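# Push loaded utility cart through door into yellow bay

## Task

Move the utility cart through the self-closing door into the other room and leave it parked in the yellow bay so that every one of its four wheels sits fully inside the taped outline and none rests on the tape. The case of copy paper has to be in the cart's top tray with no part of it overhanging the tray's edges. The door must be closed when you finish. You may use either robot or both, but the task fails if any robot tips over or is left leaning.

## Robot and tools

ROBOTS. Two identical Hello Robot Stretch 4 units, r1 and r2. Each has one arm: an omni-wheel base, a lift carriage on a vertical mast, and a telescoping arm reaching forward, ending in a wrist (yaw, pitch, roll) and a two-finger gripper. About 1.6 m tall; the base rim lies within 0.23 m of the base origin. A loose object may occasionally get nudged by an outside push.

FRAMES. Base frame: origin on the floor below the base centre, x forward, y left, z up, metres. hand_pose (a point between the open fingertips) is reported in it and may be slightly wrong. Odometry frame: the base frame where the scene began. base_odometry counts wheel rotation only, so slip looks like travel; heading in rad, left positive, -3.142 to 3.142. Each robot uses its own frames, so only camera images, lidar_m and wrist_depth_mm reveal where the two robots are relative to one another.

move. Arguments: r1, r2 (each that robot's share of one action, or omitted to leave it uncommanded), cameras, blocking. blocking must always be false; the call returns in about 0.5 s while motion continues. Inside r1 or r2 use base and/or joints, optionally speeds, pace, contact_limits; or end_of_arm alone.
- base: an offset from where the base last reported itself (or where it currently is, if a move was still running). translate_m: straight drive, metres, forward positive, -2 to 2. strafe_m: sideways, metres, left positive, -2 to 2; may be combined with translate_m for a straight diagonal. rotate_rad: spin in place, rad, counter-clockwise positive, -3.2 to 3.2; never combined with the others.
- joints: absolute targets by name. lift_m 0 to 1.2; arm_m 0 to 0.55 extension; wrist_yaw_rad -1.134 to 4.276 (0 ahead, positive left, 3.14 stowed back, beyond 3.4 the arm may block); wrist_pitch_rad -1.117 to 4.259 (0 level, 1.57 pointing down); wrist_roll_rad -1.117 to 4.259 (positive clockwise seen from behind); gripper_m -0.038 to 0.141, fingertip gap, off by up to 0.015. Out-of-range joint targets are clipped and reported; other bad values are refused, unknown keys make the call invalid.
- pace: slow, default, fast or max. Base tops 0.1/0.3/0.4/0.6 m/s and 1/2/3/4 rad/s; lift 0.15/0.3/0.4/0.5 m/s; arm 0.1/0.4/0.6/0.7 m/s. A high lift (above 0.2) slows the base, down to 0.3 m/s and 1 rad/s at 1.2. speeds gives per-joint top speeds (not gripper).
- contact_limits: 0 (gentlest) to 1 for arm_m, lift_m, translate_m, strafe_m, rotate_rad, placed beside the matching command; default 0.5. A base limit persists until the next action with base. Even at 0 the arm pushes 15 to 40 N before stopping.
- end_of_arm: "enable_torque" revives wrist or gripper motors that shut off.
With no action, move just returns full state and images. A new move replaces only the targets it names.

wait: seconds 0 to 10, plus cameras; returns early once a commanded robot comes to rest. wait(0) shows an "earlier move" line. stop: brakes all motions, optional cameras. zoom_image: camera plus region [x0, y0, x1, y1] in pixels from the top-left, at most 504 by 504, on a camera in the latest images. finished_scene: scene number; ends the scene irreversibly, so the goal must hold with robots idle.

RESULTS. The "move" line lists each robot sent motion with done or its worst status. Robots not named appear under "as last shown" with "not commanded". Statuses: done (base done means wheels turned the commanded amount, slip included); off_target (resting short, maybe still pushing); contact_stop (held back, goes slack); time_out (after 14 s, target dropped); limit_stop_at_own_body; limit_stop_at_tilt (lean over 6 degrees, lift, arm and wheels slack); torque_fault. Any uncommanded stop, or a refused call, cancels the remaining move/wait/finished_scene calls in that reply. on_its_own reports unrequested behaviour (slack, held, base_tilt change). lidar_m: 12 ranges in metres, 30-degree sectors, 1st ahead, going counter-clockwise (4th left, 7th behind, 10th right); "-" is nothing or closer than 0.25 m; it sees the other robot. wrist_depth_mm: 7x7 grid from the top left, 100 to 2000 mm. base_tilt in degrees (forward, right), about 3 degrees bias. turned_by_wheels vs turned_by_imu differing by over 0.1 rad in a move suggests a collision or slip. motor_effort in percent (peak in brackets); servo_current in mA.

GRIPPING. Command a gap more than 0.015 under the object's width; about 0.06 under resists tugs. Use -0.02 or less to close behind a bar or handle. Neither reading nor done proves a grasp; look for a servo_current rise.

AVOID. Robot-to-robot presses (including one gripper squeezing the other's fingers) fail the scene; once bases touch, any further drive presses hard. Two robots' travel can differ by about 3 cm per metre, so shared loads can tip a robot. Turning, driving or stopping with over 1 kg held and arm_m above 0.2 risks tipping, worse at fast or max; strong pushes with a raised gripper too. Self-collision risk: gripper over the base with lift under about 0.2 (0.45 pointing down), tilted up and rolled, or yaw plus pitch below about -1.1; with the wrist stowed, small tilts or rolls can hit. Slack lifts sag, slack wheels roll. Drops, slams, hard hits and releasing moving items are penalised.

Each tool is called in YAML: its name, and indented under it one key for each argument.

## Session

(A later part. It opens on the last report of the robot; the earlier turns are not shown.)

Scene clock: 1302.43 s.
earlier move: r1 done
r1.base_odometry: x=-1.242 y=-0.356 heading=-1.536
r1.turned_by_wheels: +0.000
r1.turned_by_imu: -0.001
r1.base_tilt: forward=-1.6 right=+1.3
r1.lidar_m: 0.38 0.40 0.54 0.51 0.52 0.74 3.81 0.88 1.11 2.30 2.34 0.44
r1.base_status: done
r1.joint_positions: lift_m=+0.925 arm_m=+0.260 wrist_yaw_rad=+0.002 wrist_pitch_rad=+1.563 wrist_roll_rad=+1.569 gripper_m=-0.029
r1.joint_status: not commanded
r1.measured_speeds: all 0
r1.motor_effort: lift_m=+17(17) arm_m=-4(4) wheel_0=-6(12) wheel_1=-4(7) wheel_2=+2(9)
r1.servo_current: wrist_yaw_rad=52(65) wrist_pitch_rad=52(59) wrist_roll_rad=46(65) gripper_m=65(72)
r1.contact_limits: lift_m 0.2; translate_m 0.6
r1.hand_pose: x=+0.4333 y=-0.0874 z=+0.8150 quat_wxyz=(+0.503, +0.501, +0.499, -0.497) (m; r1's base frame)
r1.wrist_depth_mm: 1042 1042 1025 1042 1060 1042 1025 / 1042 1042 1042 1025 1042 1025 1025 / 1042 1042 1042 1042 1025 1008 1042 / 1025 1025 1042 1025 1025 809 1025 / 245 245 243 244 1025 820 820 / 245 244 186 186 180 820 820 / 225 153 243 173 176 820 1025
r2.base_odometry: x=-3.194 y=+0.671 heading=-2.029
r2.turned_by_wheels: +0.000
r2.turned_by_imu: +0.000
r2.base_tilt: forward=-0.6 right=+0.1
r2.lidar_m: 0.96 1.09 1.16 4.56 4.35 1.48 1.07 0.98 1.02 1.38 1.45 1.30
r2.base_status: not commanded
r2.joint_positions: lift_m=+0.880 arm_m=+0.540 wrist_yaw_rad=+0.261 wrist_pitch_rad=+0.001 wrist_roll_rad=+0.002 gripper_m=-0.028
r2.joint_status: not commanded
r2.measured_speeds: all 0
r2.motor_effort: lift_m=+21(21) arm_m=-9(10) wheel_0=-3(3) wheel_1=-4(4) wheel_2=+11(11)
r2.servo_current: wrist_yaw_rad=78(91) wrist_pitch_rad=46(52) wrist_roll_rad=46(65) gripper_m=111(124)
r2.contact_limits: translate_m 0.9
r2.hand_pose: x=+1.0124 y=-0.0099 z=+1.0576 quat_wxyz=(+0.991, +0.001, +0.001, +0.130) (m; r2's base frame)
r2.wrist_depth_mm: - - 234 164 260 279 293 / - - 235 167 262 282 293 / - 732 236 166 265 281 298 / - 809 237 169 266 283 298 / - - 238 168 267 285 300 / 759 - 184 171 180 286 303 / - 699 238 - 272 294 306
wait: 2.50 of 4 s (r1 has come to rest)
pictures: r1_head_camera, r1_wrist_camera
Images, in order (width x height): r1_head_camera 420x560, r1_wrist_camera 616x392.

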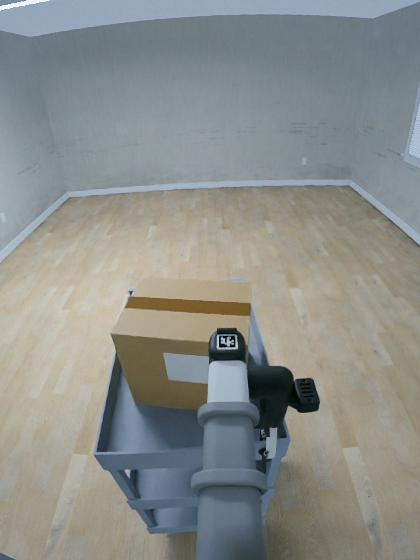

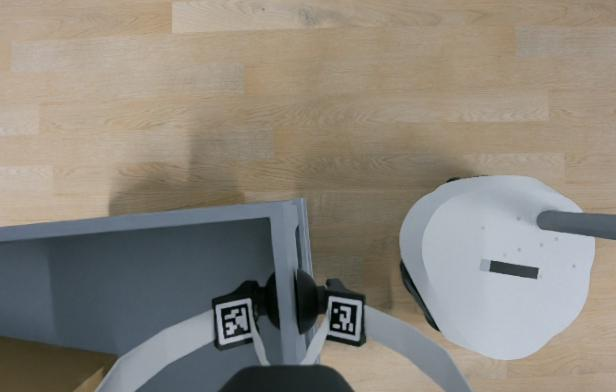

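move:
  blocking: false
  cameras: []
  r1: {"joints":{"gripper_m":0.05}}

wait:
  seconds: 1.5
  cameras: []

move:
  blocking: false
  cameras: []
  r1: {"base":{"translate_m":0.005,"strafe_m":0.10},"pace":"slow","contact_limits":{"strafe_m":0.3}}

wait:
  seconds: 3
  cameras: []

move:
  blocking: false
  cameras: []
  r1: {"joints":{"gripper_m":-0.03}}

wait:
  seconds: 1.5
  cameras: ["r1_head_camera","r1_wrist_camera"]

Scene clock: 1318.37 s.
move: r1 moving
r1.base_odometry: x=-1.242 y=-0.356 heading=-1.535
r1.turned_by_wheels: +0.000
r1.turned_by_imu: +0.000
r1.base_tilt: forward=-1.6 right=+1.3
r1.lidar_m: 0.40 0.40 0.56 0.51 0.54 0.75 3.83 0.90 1.14 2.27 2.35 0.45
r1.base_status: not commanded
r1.joint_positions: lift_m=+0.925 arm_m=+0.260 wrist_yaw_rad=+0.002 wrist_pitch_rad=+1.563 wrist_roll_rad=+1.569 gripper_m=-0.004
r1.joint_status: gripper_m moving
r1.measured_speeds: translate_m=+0.000 strafe_m=+0.000 rotate_rad=+0.001 lift_m=+0.000 arm_m=+0.000 wrist_yaw_rad=+0.000 wrist_pitch_rad=+0.000 wrist_roll_rad=+0.000
r1.motor_effort: lift_m=+17(17) arm_m=-4(4) wheel_0=-5(7) wheel_1=-3(4) wheel_2=+2(2)
r1.servo_current: wrist_yaw_rad=46(65) wrist_pitch_rad=46(59) wrist_roll_rad=52(72) gripper_m=59(72)
r1.contact_limits: lift_m 0.2; translate_m 0.6
r1.hand_pose: x=+0.4333 y=-0.0874 z=+0.8150 quat_wxyz=(+0.503, +0.501, +0.499, -0.497) (m; r1's base frame)
r1.wrist_depth_mm: 1042 1042 1042 1025 1025 1025 1025 / 1042 1025 1008 1042 1025 1025 1042 / 1042 1042 1042 1025 1025 1008 1042 / 1042 1025 1025 1025 1025 820 1025 / 245 244 245 244 1025 820 809 / 244 244 193 186 831 809 820 / 220 233 244 151 153 820 1025
r2: as last shown
r2.lidar_m: 0.93 1.14 1.15 4.57 4.35 1.50 1.04 0.99 1.03 1.38 1.46 1.28
r2.motor_effort: lift_m=+21(21) arm_m=-9(9) wheel_0=-2(3) wheel_1=-3(4) wheel_2=+11(11)
r2.servo_current: wrist_yaw_rad=65(85) wrist_pitch_rad=39(46) wrist_roll_rad=46(59) gripper_m=117(124)
r2.contact_limits: translate_m 0.9
r2.wrist_depth_mm: - - 233 164 260 279 293 / - - 235 167 262 279 293 / - 732 236 166 264 281 297 / - 809 237 169 265 282 297 / - - 238 167 266 285 301 / 750 - 183 170 180 287 304 / - 699 238 - 273 296 307
pictures: none
No camera images: "cameras" was empty.

Scene clock: 1319.40 s.
earlier move: r1 done
r1.base_odometry: x=-1.242 y=-0.356 heading=-1.535
r1.turned_by_wheels: +0.000
r1.turned_by_imu: +0.000
r1.base_tilt: forward=-1.6 right=+1.3
r1.lidar_m: 0.39 0.41 0.54 0.51 0.52 0.73 3.85 0.89 1.13 2.27 2.35 0.45
r1.base_status: not commanded
r1.joint_positions: lift_m=+0.925 arm_m=+0.260 wrist_yaw_rad=+0.002 wrist_pitch_rad=+1.568 wrist_roll_rad=+1.569 gripper_m=+0.050
r1.joint_status: all done
r1.measured_speeds: all 0
r1.motor_effort: lift_m=+17(17) arm_m=-4(4) wheel_0=-4(7) wheel_1=-3(4) wheel_2=+2(2)
r1.servo_current: wrist_yaw_rad=46(72) wrist_pitch_rad=46(59) wrist_roll_rad=46(72) gripper_m=39(98)
r1.contact_limits: lift_m 0.2; translate_m 0.6
r1.hand_pose: x=+0.4319 y=-0.0874 z=+0.8150 quat_wxyz=(+0.502, +0.500, +0.500, -0.498) (m; r1's base frame)
r1.wrist_depth_mm: 1008 1008 1042 1025 1025 1025 1025 / 1008 1025 1042 1025 1025 1025 1025 / 1025 1042 1025 1042 1025 1042 1042 / 1025 1042 1025 1025 1042 820 1060 / 241 244 244 1025 891 820 820 / 242 243 200 1025 190 820 820 / 225 228 242 143 1025 1025 1025
r2.base_odometry: x=-3.194 y=+0.671 heading=-2.029
r2.turned_by_wheels: +0.000
r2.turned_by_imu: +0.000
r2.base_tilt: forward=-0.6 right=+0.1
r2.lidar_m: 0.95 1.13 1.17 4.56 4.33 1.47 1.05 0.99 1.02 1.40 1.45 1.29
r2.base_status: not commanded
r2.joint_positions: lift_m=+0.880 arm_m=+0.540 wrist_yaw_rad=+0.261 wrist_pitch_rad=+0.001 wrist_roll_rad=+0.002 gripper_m=-0.028
r2.joint_status: not commanded
r2.measured_speeds: all 0
r2.motor_effort: lift_m=+21(21) arm_m=-9(9) wheel_0=-3(3) wheel_1=-3(4) wheel_2=+11(11)
r2.servo_current: wrist_yaw_rad=46(85) wrist_pitch_rad=39(52) wrist_roll_rad=59(65) gripper_m=117(124)
r2.contact_limits: translate_m 0.9
r2.hand_pose: x=+1.0124 y=-0.0099 z=+1.0576 quat_wxyz=(+0.991, +0.001, +0.001, +0.130) (m; r2's base frame)
r2.wrist_depth_mm: - - 233 164 262 279 291 / - - 234 167 262 279 294 / - 741 236 166 264 281 296 / - 820 237 170 265 283 297 / - - 238 168 267 283 301 / 759 - 184 171 180 287 304 / - 699 237 - 272 294 306
wait: 1.03 of 1.5 s (r1 has come to rest)
pictures: none
No camera images: "cameras" was empty.

Scene clock: 1319.90 s.
move: r1 moving
r1.base_odometry: x=-1.228 y=-0.356 heading=-1.535
r1.turned_by_wheels: +0.000
r1.turned_by_imu: +0.000
r1.base_tilt: forward=-1.6 right=+1.3
r1.lidar_m: 0.40 0.39 0.52 0.50 0.51 0.71 3.85 0.91 1.12 2.29 2.36 0.45
r1.base_status: translate_m moving; strafe_m moving
r1.joint_positions: lift_m=+0.925 arm_m=+0.260 wrist_yaw_rad=+0.002 wrist_pitch_rad=+1.568 wrist_roll_rad=+1.569 gripper_m=+0.050
r1.joint_status: not commanded
r1.measured_speeds: translate_m=+0.003 strafe_m=+0.055 rotate_rad=-0.001 lift_m=+0.000 arm_m=+0.000 wrist_yaw_rad=+0.000 wrist_pitch_rad=+0.000 wrist_roll_rad=+0.000
r1.motor_effort: lift_m=+16(17) arm_m=-4(4) wheel_0=-6(8) wheel_1=+6(6) wheel_2=-2(4)
r1.servo_current: wrist_yaw_rad=52(78) wrist_pitch_rad=46(52) wrist_roll_rad=52(52) gripper_m=39(46)
r1.contact_limits: lift_m 0.2; strafe_m 0.3
r1.hand_pose: x=+0.4319 y=-0.0874 z=+0.8150 quat_wxyz=(+0.502, +0.500, +0.500, -0.498) (m; r1's base frame)
r1.wrist_depth_mm: 1042 1008 1025 1042 1025 1008 1042 / 1025 1042 1025 1042 1025 1025 1042 / 1042 1042 1025 1025 1025 1042 1042 / 1042 243 244 1042 1042 820 820 / 244 243 243 1042 878 809 820 / 243 244 200 1008 190 809 809 / 221 224 242 143 1025 1042 1025
r2: as last shown
r2.base_tilt: forward=-0.7 right=+0.1
r2.lidar_m: 0.96 1.13 1.18 4.55 4.36 1.49 1.06 0.98 1.04 1.38 1.45 1.27
r2.motor_effort: lift_m=+21(21) arm_m=-9(9) wheel_0=-3(3) wheel_1=-3(4) wheel_2=+11(12)
r2.servo_current: wrist_yaw_rad=65(72) wrist_pitch_rad=46(46) wrist_roll_rad=46(59) gripper_m=117(117)
r2.contact_limits: translate_m 0.9
r2.wrist_depth_mm: - - 234 164 262 278 293 / - - 235 167 262 281 294 / - 723 236 166 264 282 298 / - 809 237 170 265 285 298 / - - 239 167 266 285 301 / 768 - 184 171 180 287 304 / - 707 238 - 272 294 307
pictures: none
No camera images: "cameras" was empty.

Scene clock: 1321.57 s.
earlier move: r1 done
r1.base_odometry: x=-1.142 y=-0.357 heading=-1.536
r1.turned_by_wheels: +0.000
r1.turned_by_imu: +0.000
r1.base_tilt: forward=-1.6 right=+1.3
r1.lidar_m: 0.38 0.40 0.45 0.40 0.43 0.62 3.82 0.94 1.10 2.37 2.47 0.43
r1.base_status: done
r1.joint_positions: lift_m=+0.925 arm_m=+0.260 wrist_yaw_rad=+0.002 wrist_pitch_rad=+1.568 wrist_roll_rad=+1.569 gripper_m=+0.050
r1.joint_status: not commanded
r1.measured_speeds: all 0
r1.motor_effort: lift_m=+16(17) arm_m=-4(4) wheel_0=-4(9) wheel_1=+2(7) wheel_2=-3(4)
r1.servo_current: wrist_yaw_rad=46(78) wrist_pitch_rad=39(52) wrist_roll_rad=52(65) gripper_m=46(52)
r1.contact_limits: lift_m 0.2; strafe_m 0.3
r1.hand_pose: x=+0.4319 y=-0.0874 z=+0.8150 quat_wxyz=(+0.502, +0.500, +0.500, -0.498) (m; r1's base frame)
r1.wrist_depth_mm: 186 191 198 1025 1025 1025 1042 / 231 244 243 1025 1042 1042 1025 / 243 242 243 1042 1025 1025 1042 / 242 243 241 243 1042 809 820 / 193 242 243 242 904 831 809 / 186 243 200 243 190 809 842 / 196 235 244 143 1042 1025 1025
r2.base_odometry: x=-3.194 y=+0.671 heading=-2.029
r2.turned_by_wheels: +0.000
r2.turned_by_imu: +0.000
r2.base_tilt: forward=-0.6 right=+0.1
r2.lidar_m: 0.95 1.13 1.15 4.56 4.35 1.48 1.06 0.99 1.03 1.39 1.45 1.31
r2.base_status: not commanded
r2.joint_positions: lift_m=+0.880 arm_m=+0.540 wrist_yaw_rad=+0.261 wrist_pitch_rad=+0.001 wrist_roll_rad=+0.002 gripper_m=-0.028
r2.joint_status: not commanded
r2.measured_speeds: all 0
r2.motor_effort: lift_m=+21(21) arm_m=-9(9) wheel_0=-2(3) wheel_1=-4(4) wheel_2=+11(12)
r2.servo_current: wrist_yaw_rad=78(78) wrist_pitch_rad=39(46) wrist_roll_rad=39(59) gripper_m=111(124)
r2.contact_limits: translate_m 0.9
r2.hand_pose: x=+1.0124 y=-0.0099 z=+1.0576 quat_wxyz=(+0.991, +0.001, +0.001, +0.130) (m; r2's base frame)
r2.wrist_depth_mm: - - 233 164 262 278 291 / - - 235 167 262 279 296 / - 634 236 165 264 279 298 / 732 - 236 169 265 283 297 / 723 - 239 167 267 285 301 / 732 759 184 171 180 287 304 / - 699 238 - 271 293 306
wait: 1.67 of 3 s (r1 has come to rest)
pictures: none
No camera images: "cameras" was empty.

Scene clock: 1322.07 s.
move: r1 moving
r1.base_odometry: x=-1.142 y=-0.357 heading=-1.536
r1.turned_by_wheels: +0.000
r1.turned_by_imu: +0.000
r1.base_tilt: forward=-1.6 right=+1.3
r1.lidar_m: 0.38 0.39 0.45 0.39 0.42 0.62 3.84 0.95 1.12 2.37 2.43 0.43
r1.base_status: not commanded
r1.joint_positions: lift_m=+0.925 arm_m=+0.260 wrist_yaw_rad=+0.002 wrist_pitch_rad=+1.568 wrist_roll_rad=+1.569 gripper_m=+0.031
r1.joint_status: gripper_m moving
r1.measured_speeds: all 0
r1.motor_effort: lift_m=+17(17) arm_m=-4(4) wheel_0=-5(5) wheel_1=+3(3) wheel_2=-3(3)
r1.servo_current: wrist_yaw_rad=59(59) wrist_pitch_rad=39(46) wrist_roll_rad=52(65) gripper_m=111(111)
r1.contact_limits: lift_m 0.2; strafe_m 0.3
r1.hand_pose: x=+0.4319 y=-0.0874 z=+0.8150 quat_wxyz=(+0.502, +0.500, +0.500, -0.498) (m; r1's base frame)
r1.wrist_depth_mm: 182 193 204 1025 1025 1025 1025 / 242 242 240 1025 1042 1025 1025 / 243 242 242 1042 1025 1042 1042 / 243 243 243 243 1025 820 820 / 182 242 244 243 1025 809 820 / 193 244 198 242 191 831 831 / 195 234 243 138 1025 1025 1042
r2: as last shown
r2.lidar_m: 0.97 1.13 1.16 4.58 4.34 1.48 1.04 0.96 1.02 1.39 1.45 1.27
r2.motor_effort: lift_m=+21(21) arm_m=-9(9) wheel_0=-2(3) wheel_1=-3(4) wheel_2=+11(11)
r2.servo_current: wrist_yaw_rad=72(78) wrist_pitch_rad=39(46) wrist_roll_rad=46(59) gripper_m=117(117)
r2.contact_limits: translate_m 0.9
r2.wrist_depth_mm: - - 233 164 262 278 293 / - - 235 167 262 279 294 / - 634 236 166 264 281 298 / 732 - 236 169 265 283 297 / 715 - 238 167 267 285 300 / 732 - 183 171 180 286 304 / - 699 239 - 272 294 306
pictures: none
No camera images: "cameras" was empty.

Scene clock: 1323.10 s.
earlier move: r1 done
r1.base_odometry: x=-1.142 y=-0.357 heading=-1.536
r1.turned_by_wheels: +0.000
r1.turned_by_imu: +0.000
r1.base_tilt: forward=-1.6 right=+1.3
r1.lidar_m: 0.37 0.39 0.44 0.39 0.45 0.60 3.85 0.95 1.13 2.38 2.45 0.43
r1.base_status: not commanded
r1.joint_positions: lift_m=+0.925 arm_m=+0.260 wrist_yaw_rad=+0.002 wrist_pitch_rad=+1.570 wrist_roll_rad=+1.569 gripper_m=-0.029
r1.joint_status: all done
r1.measured_speeds: all 0
r1.motor_effort: lift_m=+16(17) arm_m=-3(4) wheel_0=-4(5) wheel_1=+2(3) wheel_2=-3(3)
r1.servo_current: wrist_yaw_rad=52(72) wrist_pitch_rad=39(46) wrist_roll_rad=46(65) gripper_m=72(137)
r1.contact_limits: lift_m 0.2; strafe_m 0.3
r1.hand_pose: x=+0.4312 y=-0.0874 z=+0.8150 quat_wxyz=(+0.501, +0.499, +0.501, -0.499) (m; r1's base frame)
r1.wrist_depth_mm: 191 200 207 1042 1025 1060 1025 / 238 239 240 1008 1060 1042 1042 / 238 238 241 1025 1042 1042 1060 / 218 240 241 1025 1008 831 1042 / 195 239 239 241 878 820 831 / 192 238 211 200 182 842 842 / 204 239 240 143 1042 831 1042
r2.base_odometry: x=-3.194 y=+0.671 heading=-2.029
r2.turned_by_wheels: +0.000
r2.turned_by_imu: +0.000
r2.base_tilt: forward=-0.6 right=+0.1
r2.lidar_m: 0.96 1.12 1.15 4.52 4.35 1.50 1.05 1.00 1.03 1.40 1.45 1.27
r2.base_status: not commanded
r2.joint_positions: lift_m=+0.880 arm_m=+0.540 wrist_yaw_rad=+0.261 wrist_pitch_rad=+0.001 wrist_roll_rad=+0.002 gripper_m=-0.028
r2.joint_status: not commanded
r2.measured_speeds: all 0
r2.motor_effort: lift_m=+21(21) arm_m=-9(9) wheel_0=-2(3) wheel_1=-3(4) wheel_2=+11(11)
r2.servo_current: wrist_yaw_rad=59(78) wrist_pitch_rad=46(46) wrist_roll_rad=52(59) gripper_m=117(124)
r2.contact_limits: translate_m 0.9
r2.hand_pose: x=+1.0124 y=-0.0099 z=+1.0576 quat_wxyz=(+0.991, +0.001, +0.001, +0.130) (m; r2's base frame)
r2.wrist_depth_mm: - - 234 164 260 278 293 / - - 235 167 263 281 296 / - 640 236 166 264 281 296 / 741 - 236 170 266 283 298 / 723 - 239 168 267 283 301 / 759 - 183 171 180 287 303 / - 707 238 - 272 296 306
wait: 1.03 of 1.5 s (r1 has come to rest)
pictures: r1_head_camera, r1_wrist_camera
Images, in order (width x height): r1_head_camera 420x560, r1_wrist_camera 616x392.

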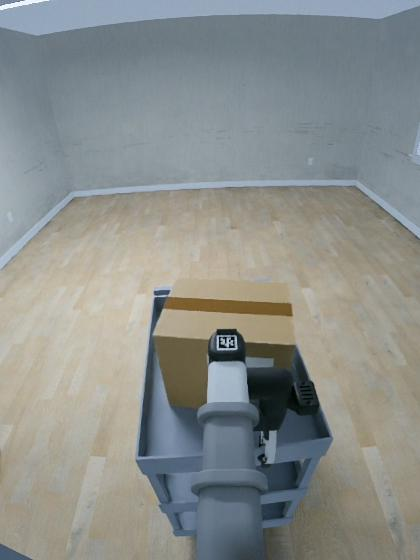

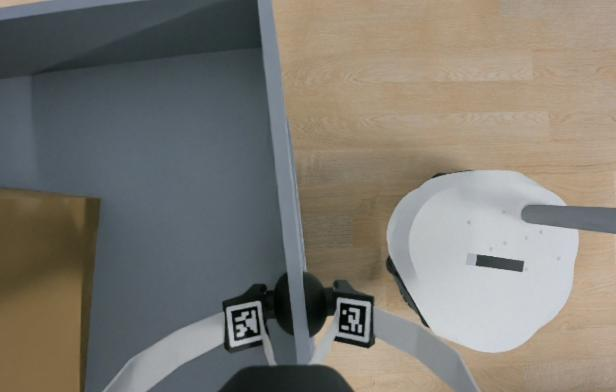

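move:
  blocking: false
  cameras: []
  r1: {"base":{"translate_m":-0.5,"strafe_m":-0.05},"pace":"slow","contact_limits":{"translate_m":0.6}}

wait:
  seconds: 7
  cameras: ["r1_head_camera","r1_head_right_camera","r1_head_left_camera"]

Scene clock: 1329.93 s.
move: r1 moving
r1.base_odometry: x=-1.144 y=-0.345 heading=-1.536
r1.turned_by_wheels: +0.000
r1.turned_by_imu: +0.000
r1.base_tilt: forward=-1.6 right=+1.3
r1.lidar_m: 0.39 0.42 0.43 0.41 0.44 0.62 3.83 0.94 1.09 2.37 2.44 0.43
r1.base_status: translate_m moving; strafe_m moving
r1.joint_positions: lift_m=+0.925 arm_m=+0.260 wrist_yaw_rad=+0.002 wrist_pitch_rad=+1.570 wrist_roll_rad=+1.569 gripper_m=-0.029
r1.joint_status: not commanded
r1.measured_speeds: translate_m=-0.048 strafe_m=-0.004 rotate_rad=+0.000 lift_m=+0.000 arm_m=+0.000 wrist_yaw_rad=+0.000 wrist_pitch_rad=-0.018 wrist_roll_rad=+0.000
r1.motor_effort: lift_m=+17(17) arm_m=-4(4) wheel_0=-3(7) wheel_1=-4(4) wheel_2=+6(7)
r1.servo_current: wrist_yaw_rad=39(59) wrist_pitch_rad=39(46) wrist_roll_rad=65(65) gripper_m=72(72)
r1.contact_limits: lift_m 0.2; translate_m 0.6
r1.hand_pose: x=+0.4314 y=-0.0874 z=+0.8150 quat_wxyz=(+0.501, +0.499, +0.501, -0.499) (m; r1's base frame)
r1.wrist_depth_mm: 194 201 206 1025 1025 1025 1025 / 241 242 242 1025 1042 1042 1025 / 241 241 242 1025 1025 1008 1008 / 221 242 242 1042 1025 820 1042 / 201 242 242 242 976 820 820 / 206 242 190 186 820 809 831 / 212 152 241 172 166 831 1025
r2: as last shown
r2.lidar_m: 0.97 1.13 1.15 4.56 4.36 1.49 1.03 0.98 1.00 1.40 1.46 1.29
r2.motor_effort: lift_m=+21(21) arm_m=-9(9) wheel_0=-3(3) wheel_1=-3(4) wheel_2=+12(12)
r2.servo_current: wrist_yaw_rad=59(78) wrist_pitch_rad=39(46) wrist_roll_rad=46(59) gripper_m=111(124)
r2.contact_limits: translate_m 0.9
r2.wrist_depth_mm: - - 233 164 263 278 293 / - - 235 167 262 279 294 / - 647 236 166 264 282 297 / - - 237 169 265 283 298 / 741 - 237 168 266 285 301 / 741 - 183 171 180 285 303 / - 707 238 - 271 293 306
pictures: none
No camera images: "cameras" was empty.

Scene clock: 1335.73 s.
earlier move: r1 done
r1.base_odometry: x=-1.210 y=+0.140 heading=-1.536
r1.turned_by_wheels: +0.000
r1.turned_by_imu: -0.001
r1.base_tilt: forward=-1.6 right=+1.3
r1.lidar_m: 0.42 0.54 0.48 0.44 0.46 3.39 3.31 3.39 0.56 1.09 2.39 0.41
r1.base_status: done
r1.joint_positions: lift_m=+0.925 arm_m=+0.260 wrist_yaw_rad=+0.002 wrist_pitch_rad=+1.565 wrist_roll_rad=+1.570 gripper_m=-0.029
r1.joint_status: not commanded
r1.measured_speeds: all 0
r1.motor_effort: lift_m=+17(17) arm_m=-3(4) wheel_0=-7(9) wheel_1=-4(8) wheel_2=+2(14)
r1.servo_current: wrist_yaw_rad=52(72) wrist_pitch_rad=52(65) wrist_roll_rad=65(72) gripper_m=65(72)
r1.contact_limits: lift_m 0.2; translate_m 0.6
r1.hand_pose: x=+0.4327 y=-0.0874 z=+0.8150 quat_wxyz=(+0.502, +0.501, +0.499, -0.498) (m; r1's base frame)
r1.wrist_depth_mm: 244 243 244 233 194 1025 1042 / 149 242 242 243 242 1042 1008 / 161 220 243 243 1042 1008 1025 / 188 244 243 242 1042 809 809 / 218 242 244 243 1025 820 820 / 243 242 185 195 186 820 820 / 243 158 243 173 1025 831 1025
r2.base_odometry: x=-3.194 y=+0.671 heading=-2.029
r2.turned_by_wheels: +0.000
r2.turned_by_imu: +0.001
r2.base_tilt: forward=-0.7 right=+0.1
r2.lidar_m: 0.94 1.34 3.89 4.54 4.34 1.48 1.05 0.99 1.03 1.42 1.42 1.28
r2.base_status: not commanded
r2.joint_positions: lift_m=+0.880 arm_m=+0.540 wrist_yaw_rad=+0.261 wrist_pitch_rad=+0.001 wrist_roll_rad=+0.002 gripper_m=-0.028
r2.joint_status: not commanded
r2.measured_speeds: all 0
r2.motor_effort: lift_m=+21(21) arm_m=-9(9) wheel_0=-3(3) wheel_1=-4(4) wheel_2=+11(12)
r2.servo_current: wrist_yaw_rad=72(85) wrist_pitch_rad=39(46) wrist_roll_rad=46(65) gripper_m=117(130)
r2.contact_limits: translate_m 0.9
r2.hand_pose: x=+1.0124 y=-0.0099 z=+1.0576 quat_wxyz=(+0.991, +0.001, +0.001, +0.130) (m; r2's base frame)
r2.wrist_depth_mm: - - 233 164 262 278 293 / - - 234 167 263 279 296 / - - 236 167 264 282 298 / - - 236 170 266 283 297 / - 778 238 168 268 285 301 / 878 750 184 171 180 287 303 / - 232 237 - 272 293 306
wait: 5.80 of 7 s (r1 has come to rest)
pictures: r1_head_camera, r1_head_left_camera, r1_head_right_camera
Images, in order (width x height): r1_head_camera 420x560, r1_head_left_camera 420x672, r1_head_right_camera 420x672.

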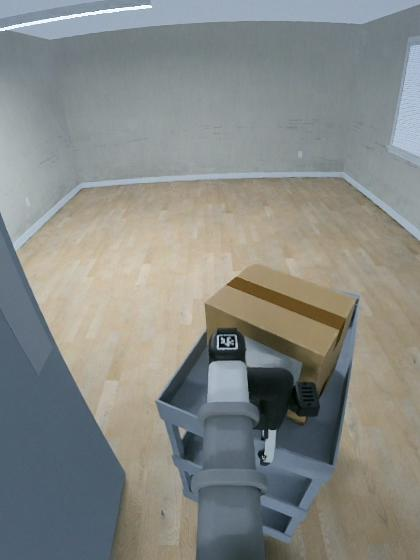

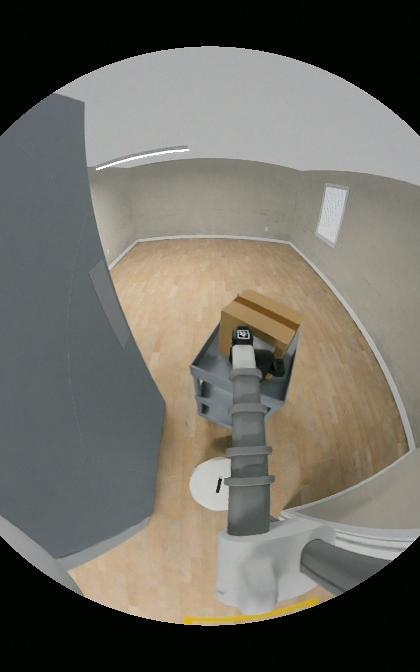

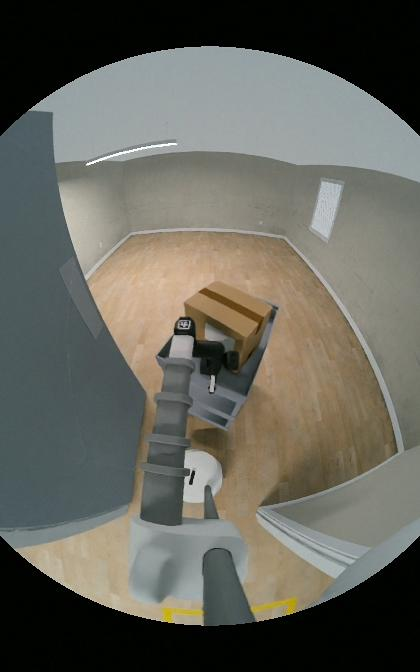

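wait:
  seconds: 0
  cameras: ["r1_wrist_camera"]

Scene clock: 1344.90 s.
r1.base_odometry: x=-1.210 y=+0.140 heading=-1.536
r1.turned_by_wheels: +0.000
r1.turned_by_imu: +0.000
r1.base_tilt: forward=-1.6 right=+1.3
r1.lidar_m: 0.40 0.53 0.49 0.44 0.48 3.39 3.30 3.38 0.57 1.08 2.39 0.41
r1.base_status: done
r1.joint_positions: lift_m=+0.925 arm_m=+0.260 wrist_yaw_rad=+0.002 wrist_pitch_rad=+1.565 wrist_roll_rad=+1.570 gripper_m=-0.029
r1.joint_status: not commanded
r1.measured_speeds: all 0
r1.motor_effort: lift_m=+17(17) arm_m=-3(4) wheel_0=-6(9) wheel_1=-4(8) wheel_2=+2(14)
r1.servo_current: wrist_yaw_rad=46(72) wrist_pitch_rad=46(65) wrist_roll_rad=46(72) gripper_m=59(72)
r1.contact_limits: lift_m 0.2; translate_m 0.6
r1.hand_pose: x=+0.4327 y=-0.0874 z=+0.8150 quat_wxyz=(+0.502, +0.501, +0.499, -0.498) (m; r1's base frame)
r1.wrist_depth_mm: 244 243 243 231 195 1042 1025 / 149 242 243 243 243 1042 1042 / 161 220 243 243 1025 1042 1025 / 188 243 243 243 1025 820 831 / 218 243 243 242 1025 820 820 / 243 243 185 195 186 809 831 / 244 157 243 173 1025 820 1008
r2.base_odometry: x=-3.194 y=+0.671 heading=-2.029
r2.turned_by_wheels: +0.000
r2.turned_by_imu: +0.000
r2.base_tilt: forward=-0.7 right=+0.1
r2.lidar_m: 0.94 1.38 3.88 4.57 4.35 1.51 1.06 0.99 1.03 1.41 1.45 1.27
r2.base_status: not commanded
r2.joint_positions: lift_m=+0.880 arm_m=+0.540 wrist_yaw_rad=+0.261 wrist_pitch_rad=+0.001 wrist_roll_rad=+0.002 gripper_m=-0.028
r2.joint_status: not commanded
r2.measured_speeds: all 0
r2.motor_effort: lift_m=+21(21) arm_m=-9(9) wheel_0=-3(3) wheel_1=-3(4) wheel_2=+11(12)
r2.servo_current: wrist_yaw_rad=72(85) wrist_pitch_rad=39(46) wrist_roll_rad=46(65) gripper_m=117(130)
r2.contact_limits: translate_m 0.9
r2.hand_pose: x=+1.0124 y=-0.0099 z=+1.0576 quat_wxyz=(+0.991, +0.001, +0.001, +0.130) (m; r2's base frame)
r2.wrist_depth_mm: - - 233 164 262 278 293 / - - 235 167 263 281 293 / - - 237 166 263 281 298 / - - 237 170 265 283 297 / - 778 238 168 267 283 301 / 891 750 185 171 180 289 304 / - 233 238 - 272 294 307
pictures: r1_wrist_camera
Images, in order (width x height): r1_wrist_camera 616x392.

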